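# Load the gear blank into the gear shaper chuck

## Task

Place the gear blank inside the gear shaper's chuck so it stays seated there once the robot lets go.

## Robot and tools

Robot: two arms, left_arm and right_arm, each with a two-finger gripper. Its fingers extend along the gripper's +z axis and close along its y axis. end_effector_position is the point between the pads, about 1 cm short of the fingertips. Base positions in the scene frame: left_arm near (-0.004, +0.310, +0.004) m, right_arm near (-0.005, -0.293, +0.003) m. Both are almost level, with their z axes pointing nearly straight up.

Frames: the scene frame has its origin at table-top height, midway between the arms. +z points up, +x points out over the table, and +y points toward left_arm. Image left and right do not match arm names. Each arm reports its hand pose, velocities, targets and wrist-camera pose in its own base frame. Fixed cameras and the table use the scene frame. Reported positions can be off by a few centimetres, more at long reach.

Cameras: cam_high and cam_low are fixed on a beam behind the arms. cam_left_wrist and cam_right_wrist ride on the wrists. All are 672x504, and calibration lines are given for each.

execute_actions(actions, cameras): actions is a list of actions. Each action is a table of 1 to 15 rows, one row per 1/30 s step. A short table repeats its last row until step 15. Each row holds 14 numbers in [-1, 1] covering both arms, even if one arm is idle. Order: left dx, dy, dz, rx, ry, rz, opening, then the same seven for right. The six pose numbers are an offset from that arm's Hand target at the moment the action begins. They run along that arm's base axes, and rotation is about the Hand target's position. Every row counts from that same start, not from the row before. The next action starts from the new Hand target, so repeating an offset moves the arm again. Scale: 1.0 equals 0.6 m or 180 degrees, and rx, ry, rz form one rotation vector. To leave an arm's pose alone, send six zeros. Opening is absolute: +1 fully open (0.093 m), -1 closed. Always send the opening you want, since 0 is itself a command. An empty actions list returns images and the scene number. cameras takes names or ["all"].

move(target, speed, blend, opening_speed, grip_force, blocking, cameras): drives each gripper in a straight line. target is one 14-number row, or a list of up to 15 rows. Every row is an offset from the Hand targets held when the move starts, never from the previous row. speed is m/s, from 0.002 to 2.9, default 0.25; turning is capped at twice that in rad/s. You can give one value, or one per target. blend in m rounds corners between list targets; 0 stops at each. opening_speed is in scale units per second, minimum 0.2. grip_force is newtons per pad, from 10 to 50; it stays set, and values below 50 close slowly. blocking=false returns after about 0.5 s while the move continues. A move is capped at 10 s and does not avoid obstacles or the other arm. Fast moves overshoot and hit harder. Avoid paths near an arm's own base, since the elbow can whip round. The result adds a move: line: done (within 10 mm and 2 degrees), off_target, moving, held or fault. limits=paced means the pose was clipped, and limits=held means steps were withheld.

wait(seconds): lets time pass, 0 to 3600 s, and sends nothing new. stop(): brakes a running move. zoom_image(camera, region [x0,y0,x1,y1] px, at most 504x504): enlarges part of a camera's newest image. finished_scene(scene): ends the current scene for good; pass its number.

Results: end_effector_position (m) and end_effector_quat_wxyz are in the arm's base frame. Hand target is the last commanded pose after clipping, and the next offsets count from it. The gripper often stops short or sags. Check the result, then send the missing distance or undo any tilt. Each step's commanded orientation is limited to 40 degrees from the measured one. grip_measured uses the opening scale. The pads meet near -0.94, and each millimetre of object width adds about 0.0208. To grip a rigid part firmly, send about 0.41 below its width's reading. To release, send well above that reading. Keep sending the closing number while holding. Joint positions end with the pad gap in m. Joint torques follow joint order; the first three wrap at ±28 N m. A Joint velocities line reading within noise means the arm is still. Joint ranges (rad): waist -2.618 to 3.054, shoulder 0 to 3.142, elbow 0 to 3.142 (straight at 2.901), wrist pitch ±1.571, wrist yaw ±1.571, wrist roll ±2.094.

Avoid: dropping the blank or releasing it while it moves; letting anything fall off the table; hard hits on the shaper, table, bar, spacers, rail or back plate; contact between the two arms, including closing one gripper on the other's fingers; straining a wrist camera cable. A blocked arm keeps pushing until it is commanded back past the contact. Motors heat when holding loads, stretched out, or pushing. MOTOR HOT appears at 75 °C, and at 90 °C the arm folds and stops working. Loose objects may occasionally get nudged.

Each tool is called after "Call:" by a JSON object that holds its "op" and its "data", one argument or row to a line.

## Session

Call:
{"op": "execute_actions", "data": {
  "actions": [],
  "cameras": ["all"]
}}

Scene clock: 0.00 s.
left_arm: end_effector_position=(+0.1354, -0.1411, +0.2506) grip_measured=+1.000 end_effector_quat_wxyz=(+0.439, +0.142, +0.869, -0.178) | right_arm: end_effector_position=(+0.3327, +0.0226, +0.1405) grip_measured=+1.000 end_effector_quat_wxyz=(+0.668, +0.190, +0.702, -0.157)
Joint positions: left_arm=[-1.349 0.596 0.91 -1.073 -0.643 -0.741 0.093] | right_arm=[0.507 1.545 0.25 1.188 1 0.123 0.093]
Joint velocities: within noise
Joint torques (N m): no reading
Heat: left arm: 36 °C; right arm: 37 °C.
Hand target: left_arm +0.1352, -0.1416, +0.2522; +0.439, +0.142, +0.869, -0.180 | right_arm +0.3347, +0.0238, +0.1459; +0.674, +0.195, +0.696, -0.151
Tool commands: left_gripper/opening=+1.0 right_gripper/opening=+1.0
camera_calibration:
cam_left_wrist: T_world_to_cam=[[-0.39412, -0.89777, 0.19668, -0.12182], [-0.82914, 0.255, -0.49749, 0.3101], [0.39648, -0.35915, -0.84488, 0.19461]] pos_world=[0.13195, -0.11854, 0.34265]
cam_right_wrist: T_world_to_cam=[[-0.484, -0.87492, -0.01615, 0.18194], [-0.41479, 0.24563, -0.87614, 0.29204], [0.77052, -0.41735, -0.48179, -0.09547]] pos_world=[0.28275, 0.0476, 0.21281]

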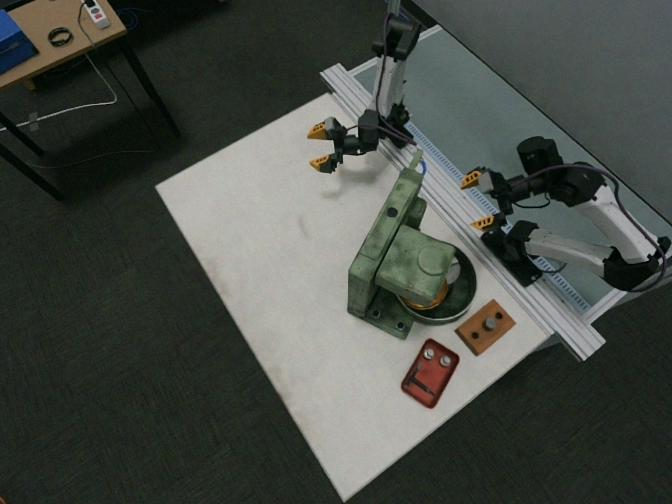

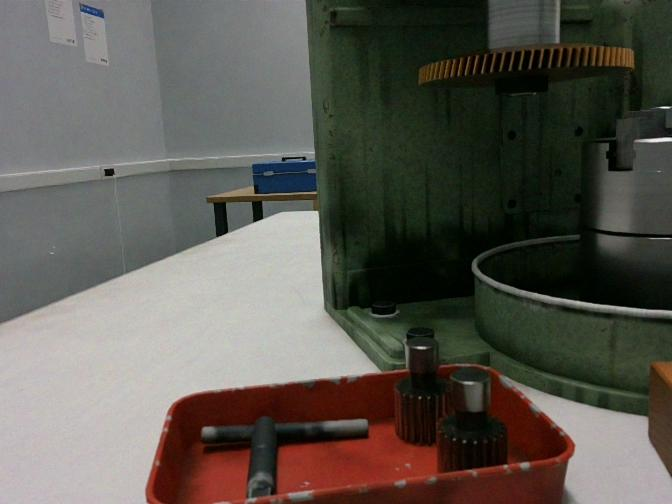

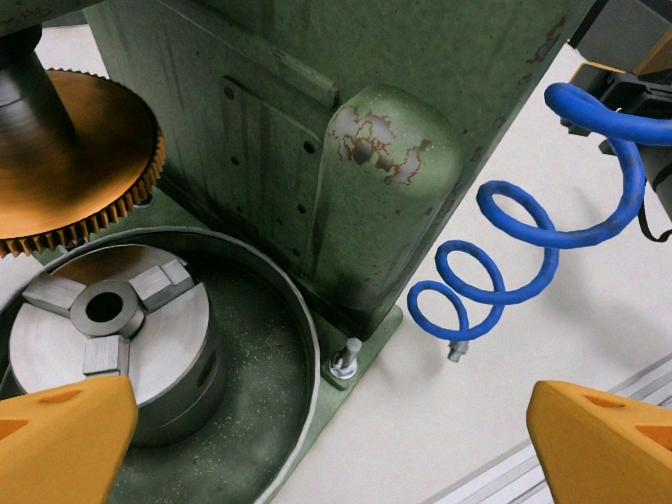

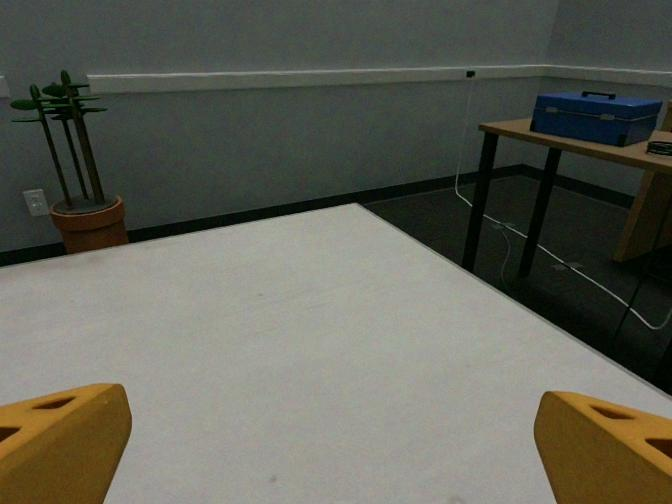

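Call:
{"op": "move", "data": {
  "target": [
    [0.0997,0.186,0.0297,0.0217,0.0122,0.1421,1.0,0,0,0,0,0,0,1.0],
    [0.068,0.3743,-0.1703,0.0434,0.0243,0.2842,1.0,0,0,0,0,0,0,1.0]
  ],
  "speed": 0.2,
  "blend": [0.04,0],
  "cameras": ["cam_left_wrist","cam_high"]
}}

Scene clock: 145.27 s.
left_arm: end_effector_position=(+0.1755, +0.0831, +0.1524) grip_measured=+1.000 end_effector_quat_wxyz=(+0.429, -0.231, +0.870, +0.079) | right_arm: end_effector_position=(+0.3327, +0.0226, +0.1405) grip_measured=+1.000 end_effector_quat_wxyz=(+0.668, +0.190, +0.702, -0.157)
Joint positions: left_arm=[0.442 0.348 0.511 -0.83 -0.001 -0.077 0.093] | right_arm=[0.507 1.545 0.25 1.188 1 0.123 0.093]
Joint torques (N m): left_arm=[0.77 0.9 5.16 2.51 0.03 0.16] | right_arm=[-0.21 -5.5 6.53 1.91 0.09 0.04]
Heat: left arm: 41 °C; right arm: 42 °C.
Hand target: left_arm +0.1760, +0.0831, +0.1501; +0.431, -0.225, +0.870, +0.080 | right_arm +0.3347, +0.0238, +0.1459; +0.674, +0.195, +0.696, -0.151
Off the commanded pose: left_arm 0.002 m, 1 deg | right_arm 0.006 m, 1 deg.
move: done
cam_left_wrist: T_world_to_cam=[[0.47767, -0.87564, 0.0713, -0.02117], [-0.77182, -0.45703, -0.44205, 0.2779], [0.41967, 0.15612, -0.89415, 0.13685]] pos_world=[0.16717, 0.08711, 0.24672]
Images, in order (width x height): cam_high 672x504, cam_left_wrist 672x504.

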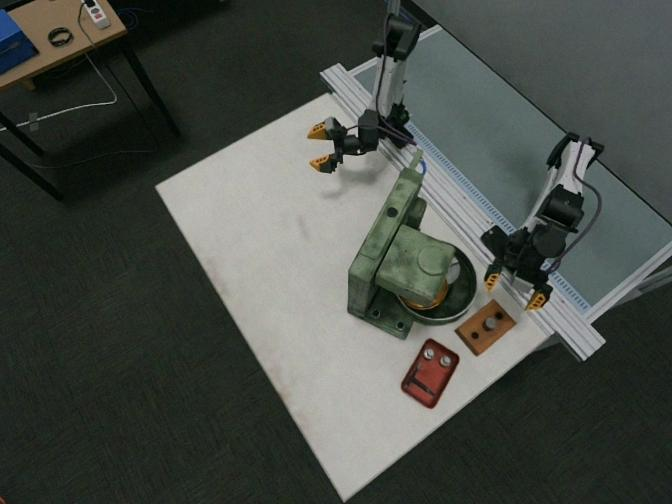

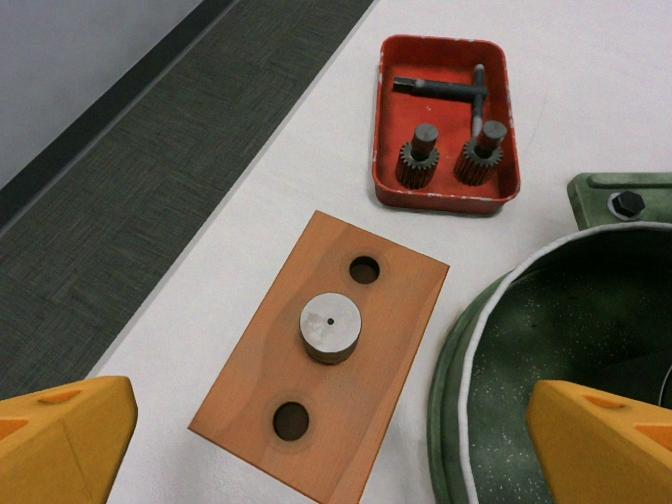

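Call:
{"op": "zoom_image", "data": {
  "camera": "cam_left_wrist",
  "region": [250, 250, 450, 400]
}}

Scaled by 2.520 from the camera's image (finer frame: 960x720).

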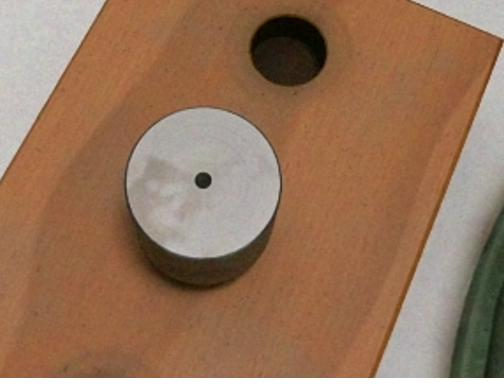

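Call:
{"op": "move", "data": {
  "target": [0.0168,0.0062,-0.0957,0.0102,-0.0197,0.0013,1.0,0,0,0,0,0,0,1.0],
  "speed": 0.1,
  "cameras": ["cam_left_wrist"]
}}

Scene clock: 188.43 s.
left_arm: end_effector_position=(+0.1856, +0.0862, +0.0957) grip_measured=+1.000 end_effector_quat_wxyz=(+0.461, -0.223, +0.855, +0.084) | right_arm: end_effector_position=(+0.3327, +0.0226, +0.1405) grip_measured=+1.000 end_effector_quat_wxyz=(+0.668, +0.190, +0.702, -0.157)
Joint positions: left_arm=[0.431 0.195 0.224 -0.626 -0.005 -0.077 0.093] | right_arm=[0.507 1.545 0.25 1.188 1 0.123 0.093]
Joint torques (N m): left_arm=[-0.54 1.17 5.46 2.6 -0.15 0.03] | right_arm=[-0.21 -5.55 6.53 1.91 0.08 0.03]
Heat: left arm: 43 °C; right arm: 42 °C.
Hand target: left_arm +0.1861, +0.0867, +0.0926; +0.461, -0.222, +0.855, +0.088 | right_arm +0.3347, +0.0238, +0.1459; +0.674, +0.195, +0.696, -0.151
Off the commanded pose: left_arm 0.003 m, 0 deg | right_arm 0.006 m, 1 deg.
move: done
cam_left_wrist: T_world_to_cam=[[0.46621, -0.88168, 0.07274, -0.01673], [-0.74522, -0.4357, -0.50479, 0.26134], [0.47675, 0.18113, -0.86017, 0.06541]] pos_world=[0.17138, 0.08727, 0.1894]

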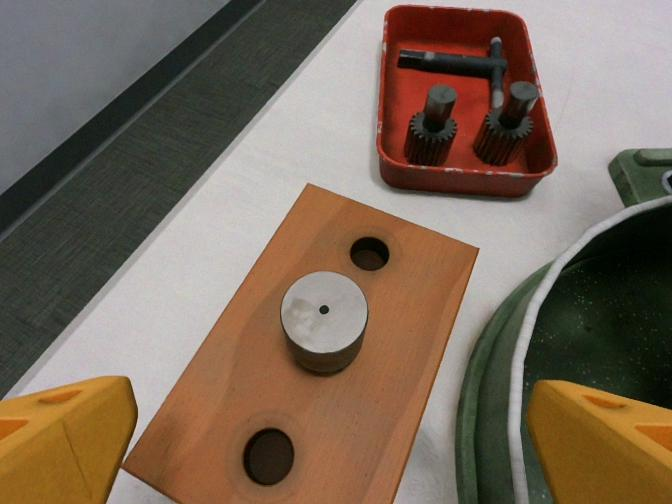

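Call:
{"op": "zoom_image", "data": {
  "camera": "cam_left_wrist",
  "region": [250, 240, 400, 390]
}}

Scaled by 3.360 from the camera's image (finer frame: 960x720).

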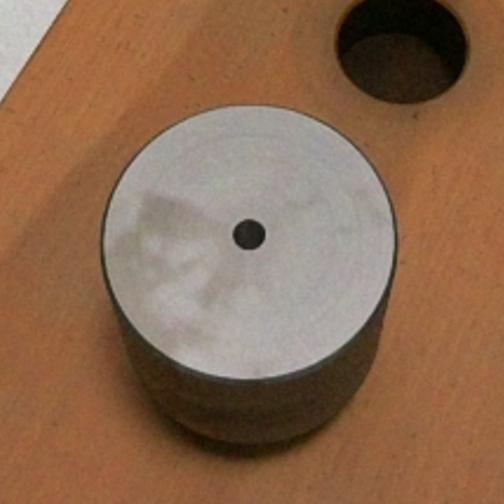

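Call:
{"op": "move", "data": {
  "target": [
    [0.0625,0.0338,-0.0535,-0.0026,0.0049,-0.0003,1.0,0,0,0,0,0,0,1.0],
    [0.0625,0.0338,-0.0535,-0.0026,0.0049,-0.0003,-0.8,0,0,0,0,0,0,1.0]
  ],
  "speed": [0.08,0.05],
  "opening_speed": 1.2,
  "cameras": ["cam_left_wrist"]
}}

Scene clock: 225.33 s.
left_arm: end_effector_position=(+0.2252, +0.1074, +0.0665) grip_measured=-0.533 end_effector_quat_wxyz=(+0.458, -0.227, +0.855, +0.085) | right_arm: end_effector_position=(+0.3327, +0.0226, +0.1405) grip_measured=+1.000 end_effector_quat_wxyz=(+0.668, +0.190, +0.702, -0.157)
Joint positions: left_arm=[0.447 0.623 0.127 -0.106 0.002 -0.074 0.02] | right_arm=[0.507 1.545 0.25 1.188 1 0.123 0.093]
Joint torques (N m): left_arm=[0.8 0.38 5.42 2.6 0.04 0.16] | right_arm=[-0.23 -5.52 6.54 1.91 0.08 0.03]
Heat: left arm: 45 °C; right arm: 42 °C.
Hand target: left_arm +0.2235, +0.1071, +0.0605; +0.453, -0.223, +0.859, +0.086 | right_arm +0.3347, +0.0238, +0.1459; +0.674, +0.195, +0.696, -0.151
Off the commanded pose: left_arm 0.006 m, 1 deg | right_arm 0.006 m, 1 deg.
move: done
cam_left_wrist: T_world_to_cam=[[0.47413, -0.87731, 0.0744, -0.01669], [-0.74343, -0.44418, -0.50001, 0.28554], [0.47171, 0.18176, -0.86282, 0.01889]] pos_world=[0.21128, 0.10876, 0.16031]

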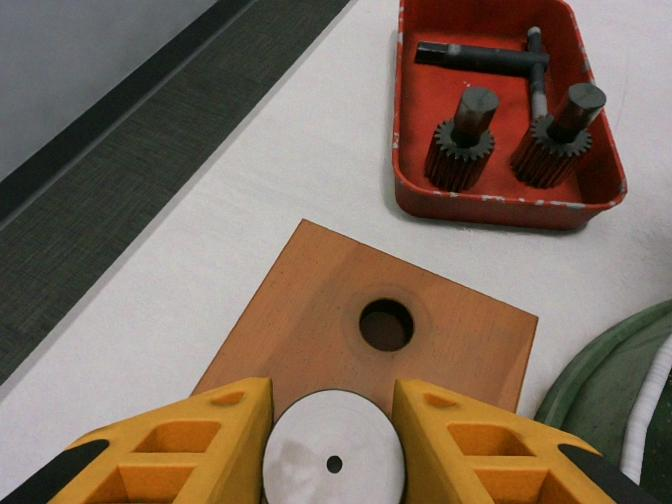

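Call:
{"op": "move", "data": {
  "target": [
    [0,0,0.1,0,0,0,-0.8,0,0,0,0,0,0,1.0],
    [0,0,0.2992,0,0,0,-0.8,0,0,0,0,0,0,1.0],
    [-0.0392,-0.1285,0.3075,-0.0002,-0.0017,-0.12,-0.8,0,0,0,0,0,0,1.0],
    [-0.0692,-0.2818,0.2992,-0.0005,-0.0034,-0.2398,-0.8,0,0,0,0,0,0,1.0]
  ],
  "speed": [0.06,0.15,0.15,0.15],
  "blend": [0.02,0.04,0.04,0],
  "cameras": ["cam_left_wrist"]
}}

Scene clock: 281.47 s.
left_arm: end_effector_position=(+0.1786, -0.0612, +0.2277) grip_measured=-0.519 end_effector_quat_wxyz=(+0.436, +0.114, +0.889, -0.085) | right_arm: end_effector_position=(+0.3327, +0.0226, +0.1405) grip_measured=+1.000 end_effector_quat_wxyz=(+0.668, +0.190, +0.702, -0.157)
Joint positions: left_arm=[-0.356 0.479 0.824 -0.996 -0.029 -0.086 0.02] | right_arm=[0.507 1.545 0.25 1.188 1 0.123 0.093]
Joint torques (N m): left_arm=[-0.53 0.91 6.93 2.75 -0.14 -0.07] | right_arm=[-0.21 -5.52 6.56 1.91 0.08 0.03]
Heat: left arm: 46 °C; right arm: 43 °C.
Hand target: left_arm +0.1820, -0.0620, +0.2400; +0.457, +0.108, +0.878, -0.089 | right_arm +0.3347, +0.0238, +0.1459; +0.674, +0.195, +0.696, -0.151
Off the commanded pose: left_arm 0.013 m, 3 deg | right_arm 0.006 m, 1 deg.
move: off_target (left_arm)
cam_left_wrist: T_world_to_cam=[[-0.2678, -0.96145, 0.06236, -0.02446], [-0.86373, 0.21089, -0.4577, 0.30851], [0.42691, -0.17643, -0.88692, 0.20213]] pos_world=[0.17363, -0.05292, 0.322]

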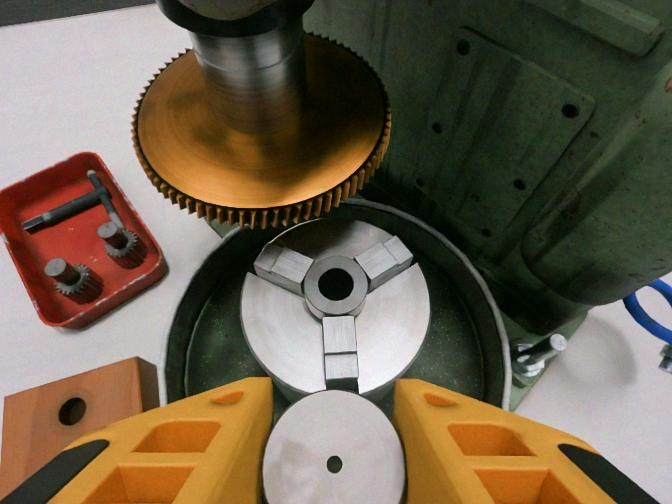

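Call:
{"op": "move", "data": {
  "target": [0.055,-0.0375,0.0117,-0.0018,-0.0026,0.1011,-0.8,0,0,0,0,0,0,1.0],
  "speed": 0.1,
  "cameras": ["cam_left_wrist"]
}}

Scene clock: 347.57 s.
left_arm: end_effector_position=(+0.2096, -0.0812, +0.2300) grip_measured=-0.519 end_effector_quat_wxyz=(+0.449, -0.017, +0.893, -0.003) | right_arm: end_effector_position=(+0.3327, +0.0226, +0.1405) grip_measured=+1.000 end_effector_quat_wxyz=(+0.668, +0.190, +0.702, -0.157)
Joint positions: left_arm=[-0.839 0.753 0.886 -0.978 -0.648 -0.624 0.02] | right_arm=[0.507 1.545 0.25 1.188 1 0.123 0.093]
Joint torques (N m): left_arm=[-0.53 0.18 9.03 2.24 -0.56 -0.1] | right_arm=[-0.21 -5.53 6.5 1.91 0.08 0.04]
Heat: left arm: 46 °C; right arm: 43 °C.
Hand target: left_arm +0.2150, -0.0845, +0.2470; +0.470, -0.034, +0.882, -0.018 | right_arm +0.3347, +0.0238, +0.1459; +0.674, +0.195, +0.696, -0.151
Off the commanded pose: left_arm 0.018 m, 4 deg | right_arm 0.006 m, 1 deg.
move: off_target (left_arm)
cam_left_wrist: T_world_to_cam=[[0.03701, -0.99878, 0.03259, -0.09555], [-0.8816, -0.04798, -0.46954, 0.32604], [0.47053, -0.01135, -0.88231, 0.19054]] pos_world=[0.20132, -0.07762, 0.32432]

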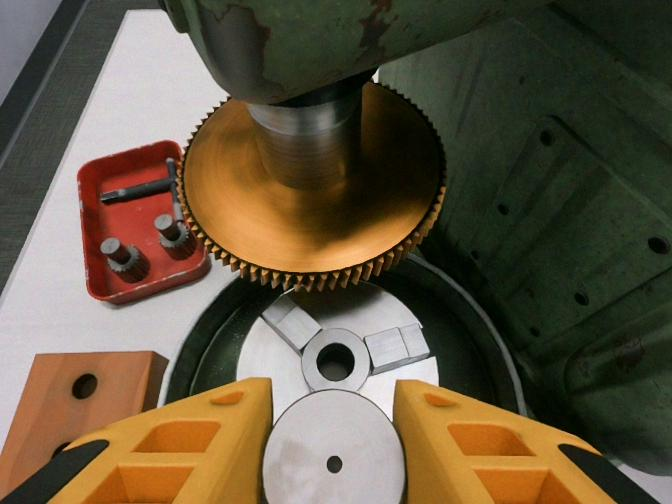

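Call:
{"op": "zoom_image", "data": {
  "camera": "cam_left_wrist",
  "region": [200, 270, 480, 480]
}}

Scaled by 1.800 from the camera's image (finer frame: 960x720).

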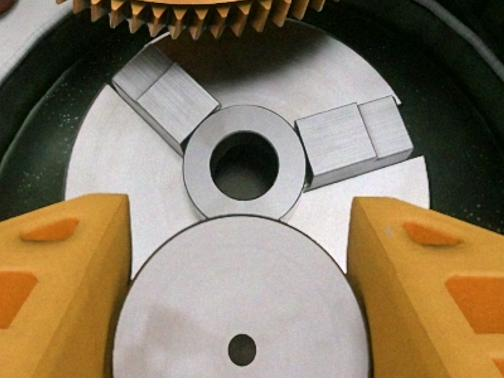

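Call:
{"op": "move", "data": {
  "target": [0.065,-0.005,-0.02,-0.0115,-0.0093,0.009,-0.8,0,0,0,0,0,0,1.0],
  "speed": 0.06,
  "cameras": ["cam_left_wrist"]
}}

Scene clock: 404.37 s.
left_arm: end_effector_position=(+0.2490, -0.0855, +0.2335) grip_measured=-0.519 end_effector_quat_wxyz=(+0.474, -0.054, +0.879, -0.025) | right_arm: end_effector_position=(+0.3327, +0.0226, +0.1405) grip_measured=+1.000 end_effector_quat_wxyz=(+0.668, +0.190, +0.702, -0.157)
Joint positions: left_arm=[-0.676 0.818 0.85 -0.736 -0.557 -0.535 0.02] | right_arm=[0.507 1.545 0.25 1.188 1 0.123 0.093]
Joint torques (N m): left_arm=[0.59 -0.5 5.71 2.63 -0.27 0.13] | right_arm=[-0.24 -5.52 6.54 1.91 0.08 0.04]
Heat: left arm: 48 °C; right arm: 44 °C.
Hand target: left_arm +0.2540, -0.0875, +0.2351; +0.482, -0.054, +0.874, -0.027 | right_arm +0.3347, +0.0238, +0.1459; +0.674, +0.195, +0.696, -0.151
Off the commanded pose: left_arm 0.006 m, 1 deg | right_arm 0.006 m, 1 deg.
move: done
cam_left_wrist: T_world_to_cam=[[0.07957, -0.99114, 0.10634, -0.12866], [-0.84893, -0.12329, -0.51392, 0.35796], [0.52248, -0.04938, -0.85122, 0.15166]] pos_world=[0.23489, -0.0759, 0.32674]

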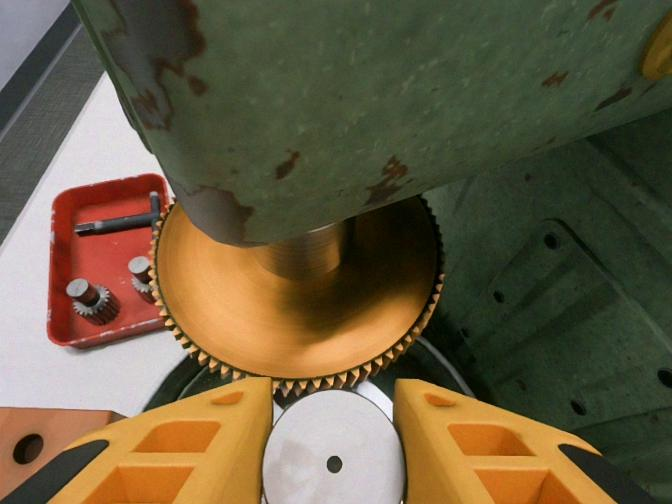

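Call:
{"op": "move", "data": {
  "target": [0.0,0.0038,-0.0535,0.0104,0.004,-0.0074,-0.8,0,0,0,0,0,0,1.0],
  "speed": 0.04,
  "cameras": ["cam_left_wrist"]
}}

Scene clock: 436.50 s.
left_arm: end_effector_position=(+0.2504, -0.0846, +0.1969) grip_measured=-0.519 end_effector_quat_wxyz=(+0.462, -0.033, +0.886, -0.010) | right_arm: end_effector_position=(+0.3327, +0.0226, +0.1405) grip_measured=+1.000 end_effector_quat_wxyz=(+0.668, +0.190, +0.702, -0.157)
Joint positions: left_arm=[-0.657 0.807 0.72 -0.642 -0.536 -0.488 0.02] | right_arm=[0.507 1.545 0.25 1.188 1 0.123 0.093]
Joint torques (N m): left_arm=[0.68 -2.32 5.91 2.61 -0.28 0.15] | right_arm=[-0.21 -5.52 6.53 1.91 0.08 0.04]
Heat: left arm: 49 °C; right arm: 44 °C.
Hand target: left_arm +0.2540, -0.0853, +0.2029; +0.477, -0.036, +0.878, -0.018 | right_arm +0.3347, +0.0238, +0.1459; +0.674, +0.195, +0.696, -0.151
Off the commanded pose: left_arm 0.007 m, 2 deg | right_arm 0.006 m, 1 deg.
move: done
cam_left_wrist: T_world_to_cam=[[0.05819, -0.99643, 0.06112, -0.11013], [-0.86582, -0.08085, -0.49379, 0.34431], [0.49697, -0.02419, -0.86743, 0.13153]] pos_world=[0.23915, -0.07872, 0.29084]

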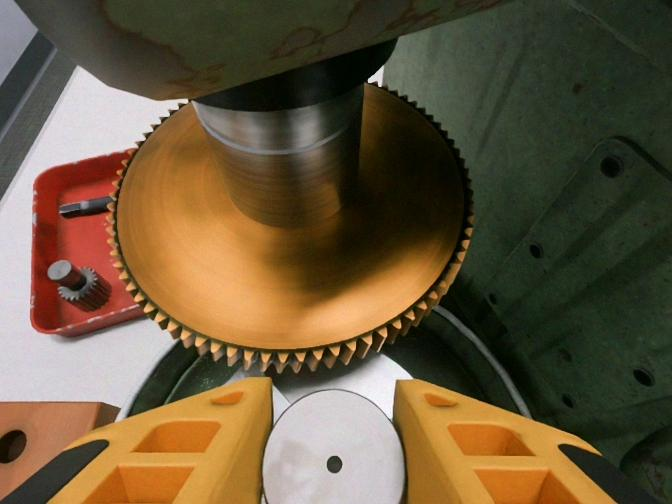

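Call:
{"op": "zoom_image", "data": {
  "camera": "cam_left_wrist",
  "region": [190, 330, 490, 430]
}}

Scaled by 1.680 from the camera's image (finer frame: 960x720).

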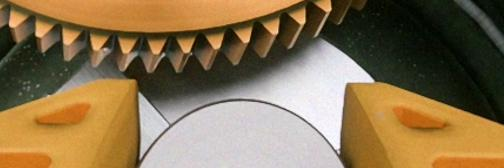

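Call:
{"op": "zoom_image", "data": {
  "camera": "cam_left_wrist",
  "region": [190, 335, 290, 395]
}}

Call:
{"op": "zoom_image", "data": {
  "camera": "cam_left_wrist",
  "region": [360, 335, 460, 395]
}}

Scaled by 5.040 from the camera's image (finer frame: 960x720).

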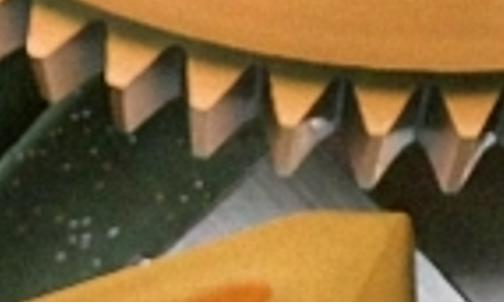

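Scaled by 5.040 from the camera's image (finer frame: 960x720).

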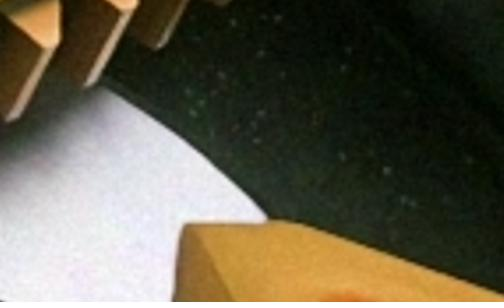

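Call:
{"op": "zoom_image", "data": {
  "camera": "cam_left_wrist",
  "region": [180, 70, 390, 250]
}}

Scaled by 2.400 from the camera's image (finer frame: 960x720).

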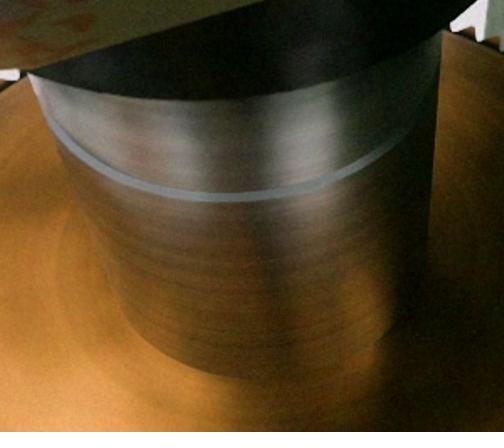

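Call:
{"op": "move", "data": {
  "target": [-0.002,0.0107,0.0,-0.0032,0.0,0.0022,-0.8,0,0,0,0,0,0,1.0],
  "speed": 0.03,
  "cameras": ["cam_left_wrist"]
}}

Call:
{"op": "zoom_image", "data": {
  "camera": "cam_left_wrist",
  "region": [360, 335, 460, 395]
}}

Call:
{"op": "zoom_image", "data": {
  "camera": "cam_left_wrist",
  "region": [190, 335, 290, 395]
}}

Scene clock: 533.43 s.
left_arm: end_effector_position=(+0.2499, -0.0784, +0.1978) grip_measured=-0.519 end_effector_quat_wxyz=(+0.464, -0.040, +0.885, -0.015) | right_arm: end_effector_position=(+0.3327, +0.0226, +0.1405) grip_measured=+1.000 end_effector_quat_wxyz=(+0.668, +0.190, +0.702, -0.157)
Joint positions: left_arm=[-0.625 0.782 0.711 -0.641 -0.512 -0.477 0.02] | right_arm=[0.507 1.545 0.25 1.188 1 0.123 0.093]
Joint torques (N m): left_arm=[0.65 -2.02 5.89 2.6 -0.25 0.14] | right_arm=[-0.23 -5.52 6.53 1.91 0.08 0.04]
Heat: left arm: 49 °C; right arm: 45 °C.
Hand target: left_arm +0.2528, -0.0788, +0.2029; +0.477, -0.042, +0.878, -0.021 | right_arm +0.3347, +0.0238, +0.1459; +0.674, +0.195, +0.696, -0.151
Off the commanded pose: left_arm 0.006 m, 2 deg | right_arm 0.006 m, 1 deg.
move: done
cam_left_wrist: T_world_to_cam=[[0.06615, -0.99499, 0.07502, -0.10859], [-0.86298, -0.09479, -0.49626, 0.34347], [0.50089, -0.03191, -0.86493, 0.13067]] pos_world=[0.23814, -0.07131, 0.29162]

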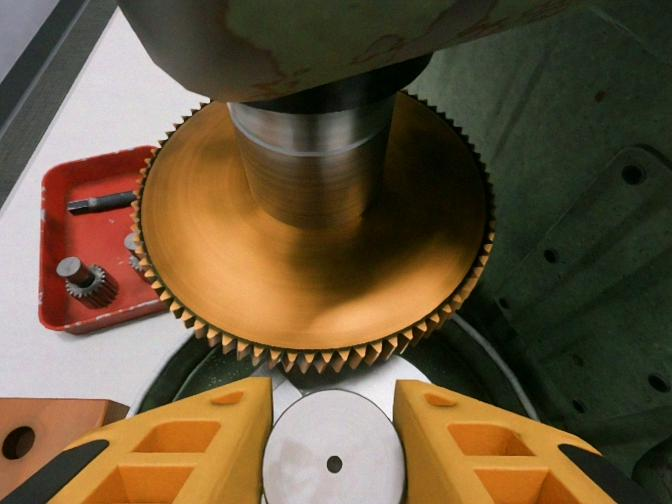

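Scaled by 5.040 from the camera's image (finer frame: 960x720).

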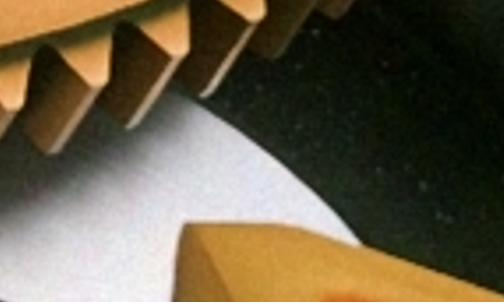

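Scaled by 5.040 from the camera's image (finer frame: 960x720).

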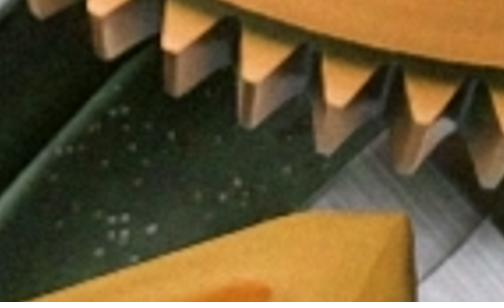

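Call:
{"op": "move", "data": {
  "target": [0.0,0.0,-0.0075,0.0,0.0,0.0,-0.8,0,0,0,0,0,0,1.0],
  "speed": 0.01
}}

Scene clock: 557.63 s.
left_arm: end_effector_position=(+0.2493, -0.0782, +0.1915) grip_measured=-0.519 end_effector_quat_wxyz=(+0.460, -0.039, +0.887, -0.012) | right_arm: end_effector_position=(+0.3327, +0.0226, +0.1405) grip_measured=+1.000 end_effector_quat_wxyz=(+0.668, +0.190, +0.702, -0.157)
Joint positions: left_arm=[-0.625 0.782 0.692 -0.632 -0.511 -0.476 0.02] | right_arm=[0.507 1.545 0.25 1.188 1 0.123 0.093]
Joint torques (N m): left_arm=[0.58 -2.43 5.94 2.67 -0.27 0.14] | right_arm=[-0.21 -5.53 6.53 1.91 0.08 0.04]
Heat: left arm: 49 °C; right arm: 45 °C.
Hand target: left_arm +0.2528, -0.0788, +0.1984; +0.477, -0.042, +0.878, -0.021 | right_arm +0.3347, +0.0238, +0.1459; +0.674, +0.195, +0.696, -0.151
Off the commanded pose: left_arm 0.008 m, 2 deg | right_arm 0.006 m, 1 deg.
move: done

Call:
{"op": "move", "data": {
  "target": [0.0,0.0,-0.0067,0.0,0.0,0.0,-0.8,0,0,0,0,0,0,1.0],
  "speed": 0.01,
  "cameras": ["cam_left_wrist"]
}}

Scene clock: 560.87 s.
left_arm: end_effector_position=(+0.2493, -0.0782, +0.1886) grip_measured=-0.519 end_effector_quat_wxyz=(+0.462, -0.039, +0.886, -0.014) | right_arm: end_effector_position=(+0.3327, +0.0226, +0.1405) grip_measured=+1.000 end_effector_quat_wxyz=(+0.668, +0.190, +0.702, -0.157)
Joint positions: left_arm=[-0.625 0.776 0.676 -0.616 -0.511 -0.476 0.02] | right_arm=[0.507 1.545 0.25 1.188 1 0.123 0.093]
Joint torques (N m): left_arm=[0.57 -2.06 5.96 2.65 -0.26 0.13] | right_arm=[-0.23 -5.5 6.56 1.9 0.08 0.04]
Heat: left arm: 49 °C; right arm: 45 °C.
Hand target: left_arm +0.2528, -0.0789, +0.1943; +0.477, -0.042, +0.878, -0.021 | right_arm +0.3347, +0.0238, +0.1459; +0.674, +0.195, +0.696, -0.151
Off the commanded pose: left_arm 0.007 m, 2 deg | right_arm 0.006 m, 1 deg.
move: done
cam_left_wrist: T_world_to_cam=[[0.06572, -0.99522, 0.07218, -0.107], [-0.86501, -0.09289, -0.49308, 0.33846], [0.49743, -0.03003, -0.86698, 0.12436]] pos_world=[0.23794, -0.07132, 0.28243]

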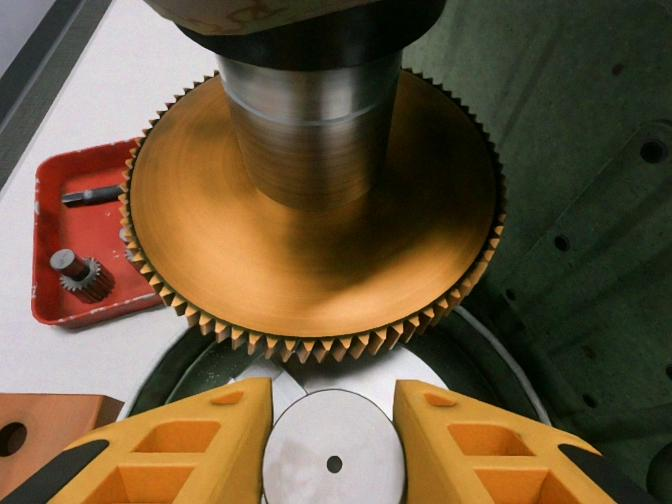

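Call:
{"op": "zoom_image", "data": {
  "camera": "cam_left_wrist",
  "region": [370, 335, 470, 395]
}}

Call:
{"op": "zoom_image", "data": {
  "camera": "cam_left_wrist",
  "region": [180, 335, 280, 395]
}}

Scaled by 5.040 from the camera's image (finer frame: 960x720).

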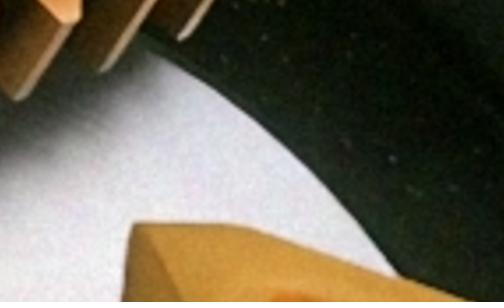

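Scaled by 5.040 from the camera's image (finer frame: 960x720).

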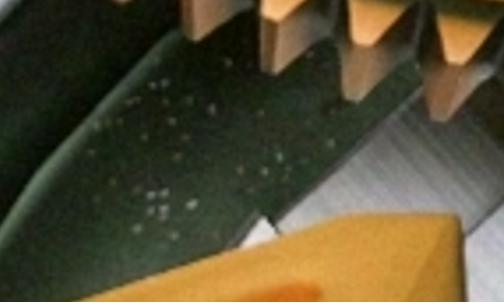

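Call:
{"op": "move", "data": {
  "target": [0.0,0.0,-0.0058,0.0,0.0,0.0,-0.8,0,0,0,0,0,0,1.0],
  "speed": 0.01
}}

Scene clock: 580.57 s.
left_arm: end_effector_position=(+0.2506, -0.0791, +0.1884) grip_measured=-0.519 end_effector_quat_wxyz=(+0.467, -0.041, +0.883, -0.018) | right_arm: end_effector_position=(+0.3327, +0.0226, +0.1405) grip_measured=+1.000 end_effector_quat_wxyz=(+0.668, +0.190, +0.702, -0.157)
Joint positions: left_arm=[-0.625 0.771 0.664 -0.594 -0.511 -0.476 0.02] | right_arm=[0.507 1.545 0.25 1.188 1 0.123 0.093]
Joint torques (N m): left_arm=[0.72 -1.87 5.82 2.55 -0.25 0.15] | right_arm=[-0.23 -5.53 6.53 1.91 0.08 0.04]
Heat: left arm: 48 °C; right arm: 45 °C.
Hand target: left_arm +0.2528, -0.0788, +0.1910; +0.477, -0.042, +0.878, -0.021 | right_arm +0.3347, +0.0238, +0.1459; +0.674, +0.195, +0.696, -0.151
Off the commanded pose: left_arm 0.003 m, 1 deg | right_arm 0.006 m, 1 deg.
move: done

Call:
{"op": "move", "data": {
  "target": [-0.0067,-0.0025,0.0,0.0,0.0,0.0,-0.8,0,0,0,0,0,0,1.0],
  "speed": 0.004
}}

Scene clock: 587.43 s.
left_arm: end_effector_position=(+0.2486, -0.0812, +0.1889) grip_measured=-0.519 end_effector_quat_wxyz=(+0.467, -0.036, +0.883, -0.020) | right_arm: end_effector_position=(+0.3327, +0.0226, +0.1405) grip_measured=+1.000 end_effector_quat_wxyz=(+0.668, +0.190, +0.702, -0.157)
Joint positions: left_arm=[-0.637 0.765 0.664 -0.599 -0.512 -0.476 0.02] | right_arm=[0.507 1.545 0.25 1.188 1 0.123 0.093]
Joint torques (N m): left_arm=[-0.55 -1.94 5.75 2.42 -0.46 -0.02] | right_arm=[-0.23 -5.53 6.54 1.91 0.08 0.04]
Heat: left arm: 48 °C; right arm: 45 °C.
Hand target: left_arm +0.2488, -0.0803, +0.1910; +0.477, -0.042, +0.878, -0.021 | right_arm +0.3347, +0.0238, +0.1459; +0.674, +0.195, +0.696, -0.151
Off the commanded pose: left_arm 0.002 m, 1 deg | right_arm 0.006 m, 1 deg.
move: done

Call:
{"op": "execute_actions", "data": {
  "actions": [],
  "cameras": ["cam_left_wrist"]
}}

Call:
{"op": "zoom_image", "data": {
  "camera": "cam_left_wrist",
  "region": [370, 325, 470, 395]
}}

Call:
{"op": "zoom_image", "data": {
  "camera": "cam_left_wrist",
  "region": [190, 325, 290, 395]
}}

Call:
{"op": "zoom_image", "data": {
  "camera": "cam_left_wrist",
  "region": [240, 370, 430, 504]
}}

Scene clock: 596.27 s.
left_arm: end_effector_position=(+0.2486, -0.0812, +0.1889) grip_measured=-0.519 end_effector_quat_wxyz=(+0.467, -0.036, +0.883, -0.020) | right_arm: end_effector_position=(+0.3327, +0.0226, +0.1405) grip_measured=+1.000 end_effector_quat_wxyz=(+0.668, +0.190, +0.702, -0.157)
Joint positions: left_arm=[-0.637 0.765 0.664 -0.599 -0.512 -0.476 0.02] | right_arm=[0.507 1.545 0.25 1.188 1 0.123 0.093]
Joint velocities: within noise
Joint torques (N m): left_arm=[-0.59 -2.06 5.74 2.41 -0.44 -0.01] | right_arm=[-0.21 -5.52 6.53 1.91 0.09 0.04]
Heat: left arm: 49 °C; right arm: 45 °C.
Hand target: left_arm +0.2488, -0.0803, +0.1910; +0.477, -0.042, +0.878, -0.021 | right_arm +0.3347, +0.0238, +0.1459; +0.674, +0.195, +0.696, -0.151
Tool commands: left_gripper/opening=-0.8 right_gripper/opening=+1.0
Off the commanded pose: left_arm 0.002 m, 1 deg | right_arm 0.006 m, 1 deg.
camera_calibration:
cam_left_wrist: T_world_to_cam=[[0.05333, -0.99525, 0.08144, -0.10864], [-0.85961, -0.08725, -0.50345, 0.33889], [0.50816, -0.04316, -0.86018, 0.11978]] pos_world=[0.23624, -0.07338, 0.28249]
Images, in order (width x height): cam_left_wrist 672x504.

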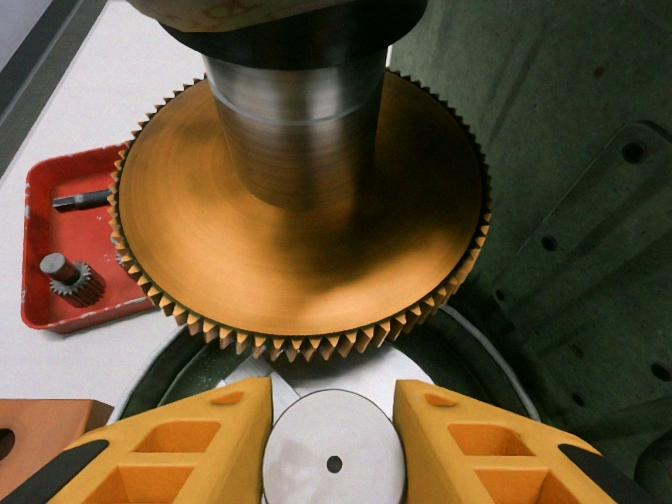

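Scaled by 5.040 from the camera's image (finer frame: 960x720).

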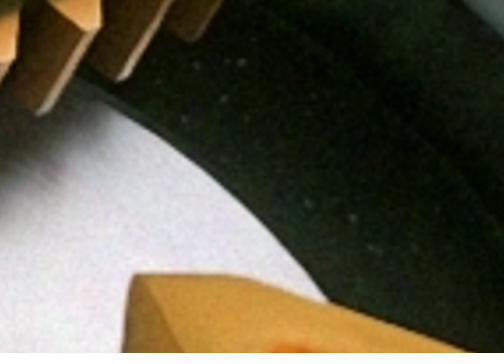

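Scaled by 5.040 from the camera's image (finer frame: 960x720).

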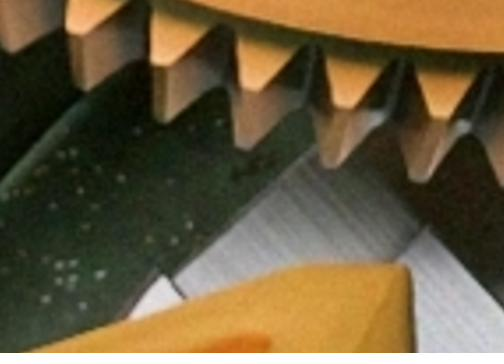

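Scaled by 2.653 from the camera's image (finer frame: 960x720).

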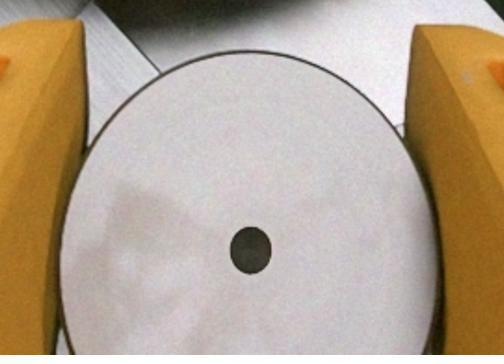

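Call:
{"op": "move", "data": {
  "target": [0.0013,0.0042,0.0,0.0,0.0,0.0,-0.8,0,0,0,0,0,0,1.0],
  "speed": 0.003
}}

Scene clock: 618.23 s.
left_arm: end_effector_position=(+0.2482, -0.0795, +0.1888) grip_measured=-0.519 end_effector_quat_wxyz=(+0.469, -0.038, +0.882, -0.020) | right_arm: end_effector_position=(+0.3327, +0.0226, +0.1405) grip_measured=+1.000 end_effector_quat_wxyz=(+0.668, +0.190, +0.702, -0.157)
Joint positions: left_arm=[-0.632 0.758 0.66 -0.599 -0.512 -0.476 0.02] | right_arm=[0.507 1.545 0.25 1.188 1 0.123 0.093]
Joint torques (N m): left_arm=[0.73 -1.85 5.87 2.47 -0.3 0.09] | right_arm=[-0.2 -5.5 6.56 1.91 0.08 0.04]
Heat: left arm: 49 °C; right arm: 45 °C.
Hand target: left_arm +0.2496, -0.0778, +0.1909; +0.477, -0.042, +0.878, -0.021 | right_arm +0.3347, +0.0238, +0.1459; +0.674, +0.195, +0.696, -0.151
Off the commanded pose: left_arm 0.003 m, 1 deg | right_arm 0.006 m, 1 deg.
move: done

Call:
{"op": "move", "data": {
  "target": [0.0033,0.0,0.0,0.0,0.0,0.0,-0.8,0,0,0,0,0,0,1.0],
  "speed": 0.003
}}

Scene clock: 624.03 s.
left_arm: end_effector_position=(+0.2488, -0.0777, +0.1887) grip_measured=-0.519 end_effector_quat_wxyz=(+0.468, -0.042, +0.882, -0.019) | right_arm: end_effector_position=(+0.3327, +0.0226, +0.1405) grip_measured=+1.000 end_effector_quat_wxyz=(+0.668, +0.190, +0.702, -0.157)
Joint positions: left_arm=[-0.624 0.758 0.66 -0.599 -0.511 -0.476 0.02] | right_arm=[0.507 1.545 0.25 1.188 1 0.123 0.093]
Joint torques (N m): left_arm=[0.72 -1.24 5.97 2.56 -0.26 0.14] | right_arm=[-0.21 -5.55 6.54 1.91 0.08 0.04]
Heat: left arm: 49 °C; right arm: 45 °C.
Hand target: left_arm +0.2516, -0.0778, +0.1909; +0.477, -0.042, +0.878, -0.021 | right_arm +0.3347, +0.0238, +0.1459; +0.674, +0.195, +0.696, -0.151
Off the commanded pose: left_arm 0.004 m, 1 deg | right_arm 0.006 m, 1 deg.
move: done

Call:
{"op": "move", "data": {
  "target": [0.0042,-0.0025,0.0,0.0,0.0,0.0,-0.8,0,0,0,0,0,0,1.0],
  "speed": 0.003
}}

Scene clock: 642.93 s.
left_arm: end_effector_position=(+0.2488, -0.0779, +0.1888) grip_measured=-0.519 end_effector_quat_wxyz=(+0.469, -0.041, +0.882, -0.019) | right_arm: end_effector_position=(+0.3327, +0.0226, +0.1405) grip_measured=+1.000 end_effector_quat_wxyz=(+0.668, +0.190, +0.702, -0.157)
Joint positions: left_arm=[-0.624 0.758 0.66 -0.599 -0.51 -0.475 0.02] | right_arm=[0.507 1.545 0.25 1.188 1 0.123 0.093]
Joint torques (N m): left_arm=[0.96 -0.09 6.19 2.66 -0.22 0.15] | right_arm=[-0.23 -5.53 6.53 1.91 0.07 0.04]
Heat: left arm: 50 °C; right arm: 45 °C.
Hand target: left_arm +0.2541, -0.0793, +0.1909; +0.477, -0.042, +0.878, -0.021 | right_arm +0.3347, +0.0238, +0.1459; +0.674, +0.195, +0.696, -0.151
Off the commanded pose: left_arm 0.006 m, 1 deg | right_arm 0.006 m, 1 deg.
move: done

Call:
{"op": "move", "data": {
  "target": [0.0033,0.0,0.0,0.0,0.0,0.0,-0.8,0,0,0,0,0,0,1.0],
  "speed": 0.003
}}

Scene clock: 645.67 s.
left_arm: end_effector_position=(+0.2515, -0.0779, +0.1885) grip_measured=-0.519 end_effector_quat_wxyz=(+0.469, -0.042, +0.882, -0.018) | right_arm: end_effector_position=(+0.3327, +0.0226, +0.1405) grip_measured=+1.000 end_effector_quat_wxyz=(+0.668, +0.190, +0.702, -0.157)
Joint positions: left_arm=[-0.615 0.768 0.66 -0.586 -0.505 -0.469 0.02] | right_arm=[0.507 1.545 0.25 1.188 1 0.123 0.093]
Joint torques (N m): left_arm=[0.73 -0.42 6.24 2.6 -0.24 0.12] | right_arm=[-0.21 -5.52 6.53 1.91 0.08 0.04]
Heat: left arm: 50 °C; right arm: 45 °C.
Hand target: left_arm +0.2560, -0.0792, +0.1908; +0.477, -0.042, +0.878, -0.021 | right_arm +0.3347, +0.0238, +0.1459; +0.674, +0.195, +0.696, -0.151
Off the commanded pose: left_arm 0.005 m, 1 deg | right_arm 0.006 m, 1 deg.
move: done

Call:
{"op": "move", "data": {
  "target": [0.0,-0.0025,0.0,0.0,0.0,0.0,-0.8,0,0,0,0,0,0,1.0],
  "speed": 0.003
}}

Scene clock: 648.77 s.
left_arm: end_effector_position=(+0.2516, -0.0778, +0.1885) grip_measured=-0.519 end_effector_quat_wxyz=(+0.469, -0.042, +0.882, -0.018) | right_arm: end_effector_position=(+0.3327, +0.0226, +0.1405) grip_measured=+1.000 end_effector_quat_wxyz=(+0.668, +0.190, +0.702, -0.157)
Joint positions: left_arm=[-0.614 0.768 0.66 -0.585 -0.505 -0.469 0.02] | right_arm=[0.507 1.545 0.25 1.188 1 0.123 0.093]
Joint torques (N m): left_arm=[-0.16 0.01 6.39 2.63 -0.3 0.08] | right_arm=[-0.23 -5.53 6.56 1.9 0.08 0.04]
Heat: left arm: 50 °C; right arm: 45 °C.
Hand target: left_arm +0.2560, -0.0807, +0.1909; +0.477, -0.042, +0.878, -0.021 | right_arm +0.3347, +0.0238, +0.1459; +0.674, +0.195, +0.696, -0.151
Off the commanded pose: left_arm 0.006 m, 1 deg | right_arm 0.006 m, 1 deg.
move: done

Call:
{"op": "move", "data": {
  "target": [0.0,-0.003,0.0,0.0,0.0,0.0,-0.8,0,0,0,0,0,0,1.0],
  "speed": 0.003
}}

Scene clock: 652.13 s.
left_arm: end_effector_position=(+0.2529, -0.0797, +0.1886) grip_measured=-0.519 end_effector_quat_wxyz=(+0.470, -0.041, +0.881, -0.019) | right_arm: end_effector_position=(+0.3327, +0.0226, +0.1405) grip_measured=+1.000 end_effector_quat_wxyz=(+0.668, +0.190, +0.702, -0.157)
Joint positions: left_arm=[-0.62 0.776 0.66 -0.575 -0.509 -0.469 0.02] | right_arm=[0.507 1.545 0.25 1.188 1 0.123 0.093]
Joint torques (N m): left_arm=[-0.59 -0.23 6.68 2.52 -0.34 0] | right_arm=[-0.21 -5.5 6.54 1.91 0.09 0.04]
Heat: left arm: 50 °C; right arm: 45 °C.
Hand target: left_arm +0.2560, -0.0826, +0.1909; +0.477, -0.042, +0.878, -0.021 | right_arm +0.3347, +0.0238, +0.1459; +0.674, +0.195, +0.696, -0.151
Off the commanded pose: left_arm 0.005 m, 1 deg | right_arm 0.006 m, 1 deg.
move: done

Call:
{"op": "execute_actions", "data": {
  "actions": [
    [[0,0,0,0,0,0,-0.8,0,0,0,0,0,0,1.0]]
  ],
  "cameras": ["cam_left_wrist"]
}}

Call:
{"op": "zoom_image", "data": {
  "camera": "cam_left_wrist",
  "region": [360, 330, 460, 400]
}}

Call:
{"op": "zoom_image", "data": {
  "camera": "cam_left_wrist",
  "region": [180, 330, 280, 400]
}}

Scene clock: 662.13 s.
left_arm: end_effector_position=(+0.2529, -0.0797, +0.1886) grip_measured=-0.519 end_effector_quat_wxyz=(+0.470, -0.041, +0.881, -0.019) | right_arm: end_effector_position=(+0.3327, +0.0226, +0.1405) grip_measured=+1.000 end_effector_quat_wxyz=(+0.668, +0.190, +0.702, -0.157)
Joint positions: left_arm=[-0.62 0.776 0.66 -0.575 -0.509 -0.469 0.02] | right_arm=[0.507 1.545 0.25 1.188 1 0.123 0.093]
Joint torques (N m): left_arm=[-0.58 -0.18 6.68 2.52 -0.34 0.01] | right_arm=[-0.21 -5.53 6.54 1.9 0.09 0.03]
Heat: left arm: 50 °C; right arm: 45 °C.
Hand target: left_arm +0.2560, -0.0826, +0.1909; +0.477, -0.042, +0.878, -0.021 | right_arm +0.3347, +0.0238, +0.1459; +0.674, +0.195, +0.696, -0.151
Off the commanded pose: left_arm 0.005 m, 1 deg | right_arm 0.006 m, 1 deg.
cam_left_wrist: T_world_to_cam=[[0.0628, -0.99457, 0.08292, -0.11006], [-0.85562, -0.09643, -0.50855, 0.3417], [0.51378, -0.03901, -0.85703, 0.11573]] pos_world=[0.23982, -0.072, 0.28208]

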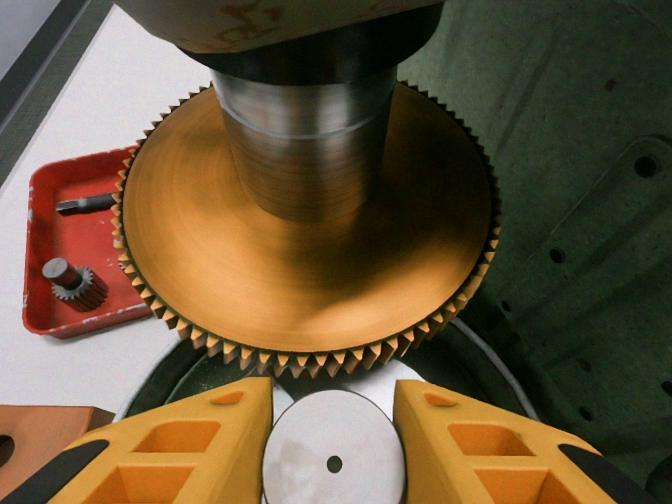

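Scaled by 5.040 from the camera's image (finer frame: 960x720).

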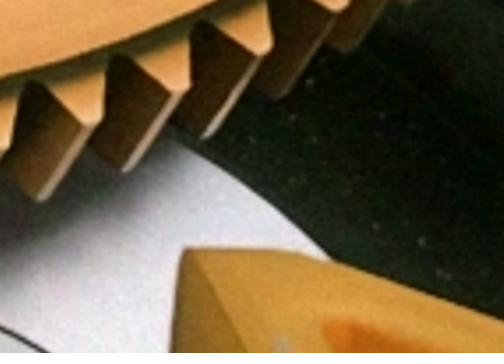

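Scaled by 5.040 from the camera's image (finer frame: 960x720).

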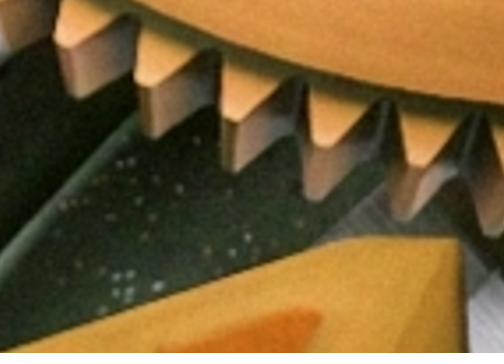

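Call:
{"op": "zoom_image", "data": {
  "camera": "cam_left_wrist",
  "region": [200, 60, 300, 235]
}}

Call:
{"op": "zoom_image", "data": {
  "camera": "cam_left_wrist",
  "region": [330, 60, 430, 235]
}}

Scaled by 2.880 from the camera's image (finer frame: 960x720).

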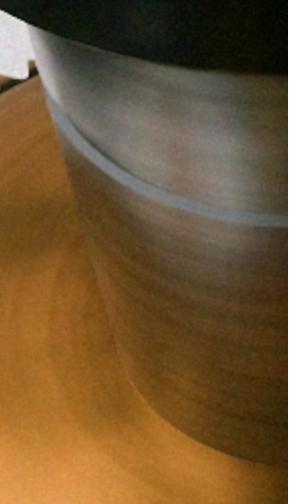

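Scaled by 2.880 from the camera's image (finer frame: 960x720).

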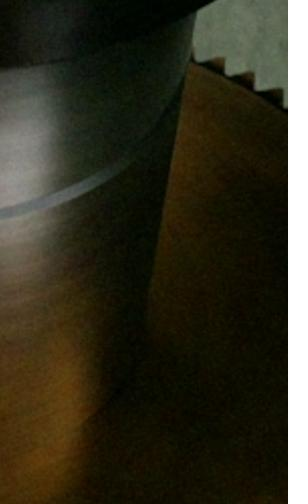

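Call:
{"op": "move", "data": {
  "target": [
    [-0.003,0.007,0.0368,0.0034,0.0055,-0.0029,-0.8,0,0,0,0,0,0,1.0],
    [-0.003,0.007,0.0152,0.0034,0.0055,-0.0029,-0.8,0,0,0,0,0,0,1.0],
    [-0.003,0.007,0.0077,0.0034,0.0055,-0.0029,-0.8,0,0,0,0,0,0,1.0]
  ],
  "speed": [0.04,0.03,0.01]
}}

Scene clock: 713.87 s.
left_arm: end_effector_position=(+0.2501, -0.0776, +0.1905) grip_measured=-0.519 end_effector_quat_wxyz=(+0.455, -0.033, +0.890, -0.012) | right_arm: end_effector_position=(+0.3327, +0.0226, +0.1405) grip_measured=+1.000 end_effector_quat_wxyz=(+0.668, +0.190, +0.702, -0.157)
Joint positions: left_arm=[-0.609 0.786 0.696 -0.635 -0.491 -0.459 0.02] | right_arm=[0.507 1.545 0.25 1.188 1 0.123 0.093]
Joint torques (N m): left_arm=[0.72 -1.69 5.97 2.64 -0.25 0.14] | right_arm=[-0.23 -5.52 6.54 1.91 0.08 0.04]
Heat: left arm: 50 °C; right arm: 45 °C.
Hand target: left_arm +0.2542, -0.0784, +0.1956; +0.469, -0.035, +0.882, -0.018 | right_arm +0.3347, +0.0238, +0.1459; +0.674, +0.195, +0.696, -0.151
Off the commanded pose: left_arm 0.007 m, 2 deg | right_arm 0.006 m, 1 deg.
move: done

Call:
{"op": "move", "data": {
  "target": [0.0,0.0,-0.005,0.0,0.0,0.0,-0.8,0,0,0,0,0,0,1.0],
  "speed": 0.005
}}

Scene clock: 718.63 s.
left_arm: end_effector_position=(+0.2509, -0.0781, +0.1884) grip_measured=-0.519 end_effector_quat_wxyz=(+0.457, -0.034, +0.889, -0.013) | right_arm: end_effector_position=(+0.3327, +0.0226, +0.1405) grip_measured=+1.000 end_effector_quat_wxyz=(+0.668, +0.190, +0.702, -0.157)
Joint positions: left_arm=[-0.609 0.786 0.685 -0.62 -0.491 -0.459 0.02] | right_arm=[0.507 1.545 0.25 1.188 1 0.123 0.093]
Joint torques (N m): left_arm=[0.72 -1.91 5.89 2.61 -0.24 0.13] | right_arm=[-0.24 -5.52 6.54 1.9 0.08 0.04]
Heat: left arm: 50 °C; right arm: 45 °C.
Hand target: left_arm +0.2542, -0.0784, +0.1926; +0.469, -0.035, +0.882, -0.018 | right_arm +0.3347, +0.0238, +0.1459; +0.674, +0.195, +0.696, -0.151
Off the commanded pose: left_arm 0.005 m, 2 deg | right_arm 0.006 m, 1 deg.
move: done

Call:
{"op": "move", "data": {
  "target": [0.0,0.0,-0.0042,0.0,0.0,0.0,-0.8,0,0,0,0,0,0,1.0],
  "speed": 0.005
}}

Scene clock: 723.03 s.
left_arm: end_effector_position=(+0.2522, -0.0791, +0.1885) grip_measured=-0.519 end_effector_quat_wxyz=(+0.460, -0.034, +0.887, -0.015) | right_arm: end_effector_position=(+0.3327, +0.0226, +0.1405) grip_measured=+1.000 end_effector_quat_wxyz=(+0.668, +0.190, +0.702, -0.157)
Joint positions: left_arm=[-0.609 0.786 0.679 -0.603 -0.491 -0.458 0.02] | right_arm=[0.507 1.545 0.25 1.188 1 0.123 0.093]
Joint torques (N m): left_arm=[0.7 -1.94 5.57 2.54 -0.24 0.14] | right_arm=[-0.24 -5.53 6.53 1.91 0.08 0.04]
Heat: left arm: 50 °C; right arm: 45 °C.
Hand target: left_arm +0.2542, -0.0784, +0.1901; +0.469, -0.035, +0.882, -0.018 | right_arm +0.3347, +0.0238, +0.1459; +0.674, +0.195, +0.696, -0.151
Off the commanded pose: left_arm 0.003 m, 1 deg | right_arm 0.006 m, 1 deg.
move: done

Call:
{"op": "move", "data": {
  "target": [
    [0.0007,-0.0012,0.0365,-0.0019,0.0387,-0.0021,-0.8,0,0,0,0,0,0,1.0],
    [0.0007,-0.0012,0.0198,-0.0019,0.0387,-0.0021,-0.8,0,0,0,0,0,0,1.0],
    [0.0007,-0.0012,0.0107,-0.0019,0.0387,-0.0021,-0.8,0,0,0,0,0,0,1.0]
  ],
  "speed": [0.04,0.03,0.01]
}}

Scene clock: 778.50 s.
left_arm: end_effector_position=(+0.2440, -0.0762, +0.1917) grip_measured=-0.519 end_effector_quat_wxyz=(+0.395, -0.023, +0.918, -0.009) | right_arm: end_effector_position=(+0.3327, +0.0226, +0.1405) grip_measured=+1.000 end_effector_quat_wxyz=(+0.668, +0.190, +0.702, -0.157)
Joint positions: left_arm=[-0.56 0.858 0.816 -0.801 -0.397 -0.457 0.02] | right_arm=[0.507 1.545 0.25 1.188 1 0.123 0.093]
Joint torques (N m): left_arm=[1.16 -0.77 5.61 2.84 -0.26 0] | right_arm=[-0.21 -5.53 6.53 1.91 0.09 0.04]
Heat: left arm: 51 °C; right arm: 45 °C.
Hand target: left_arm +0.2546, -0.0791, +0.1964; +0.415, -0.035, +0.909, -0.020 | right_arm +0.3347, +0.0238, +0.1459; +0.674, +0.195, +0.696, -0.151
Off the commanded pose: left_arm 0.012 m, 3 deg | right_arm 0.006 m, 1 deg.
move: off_target (left_arm)


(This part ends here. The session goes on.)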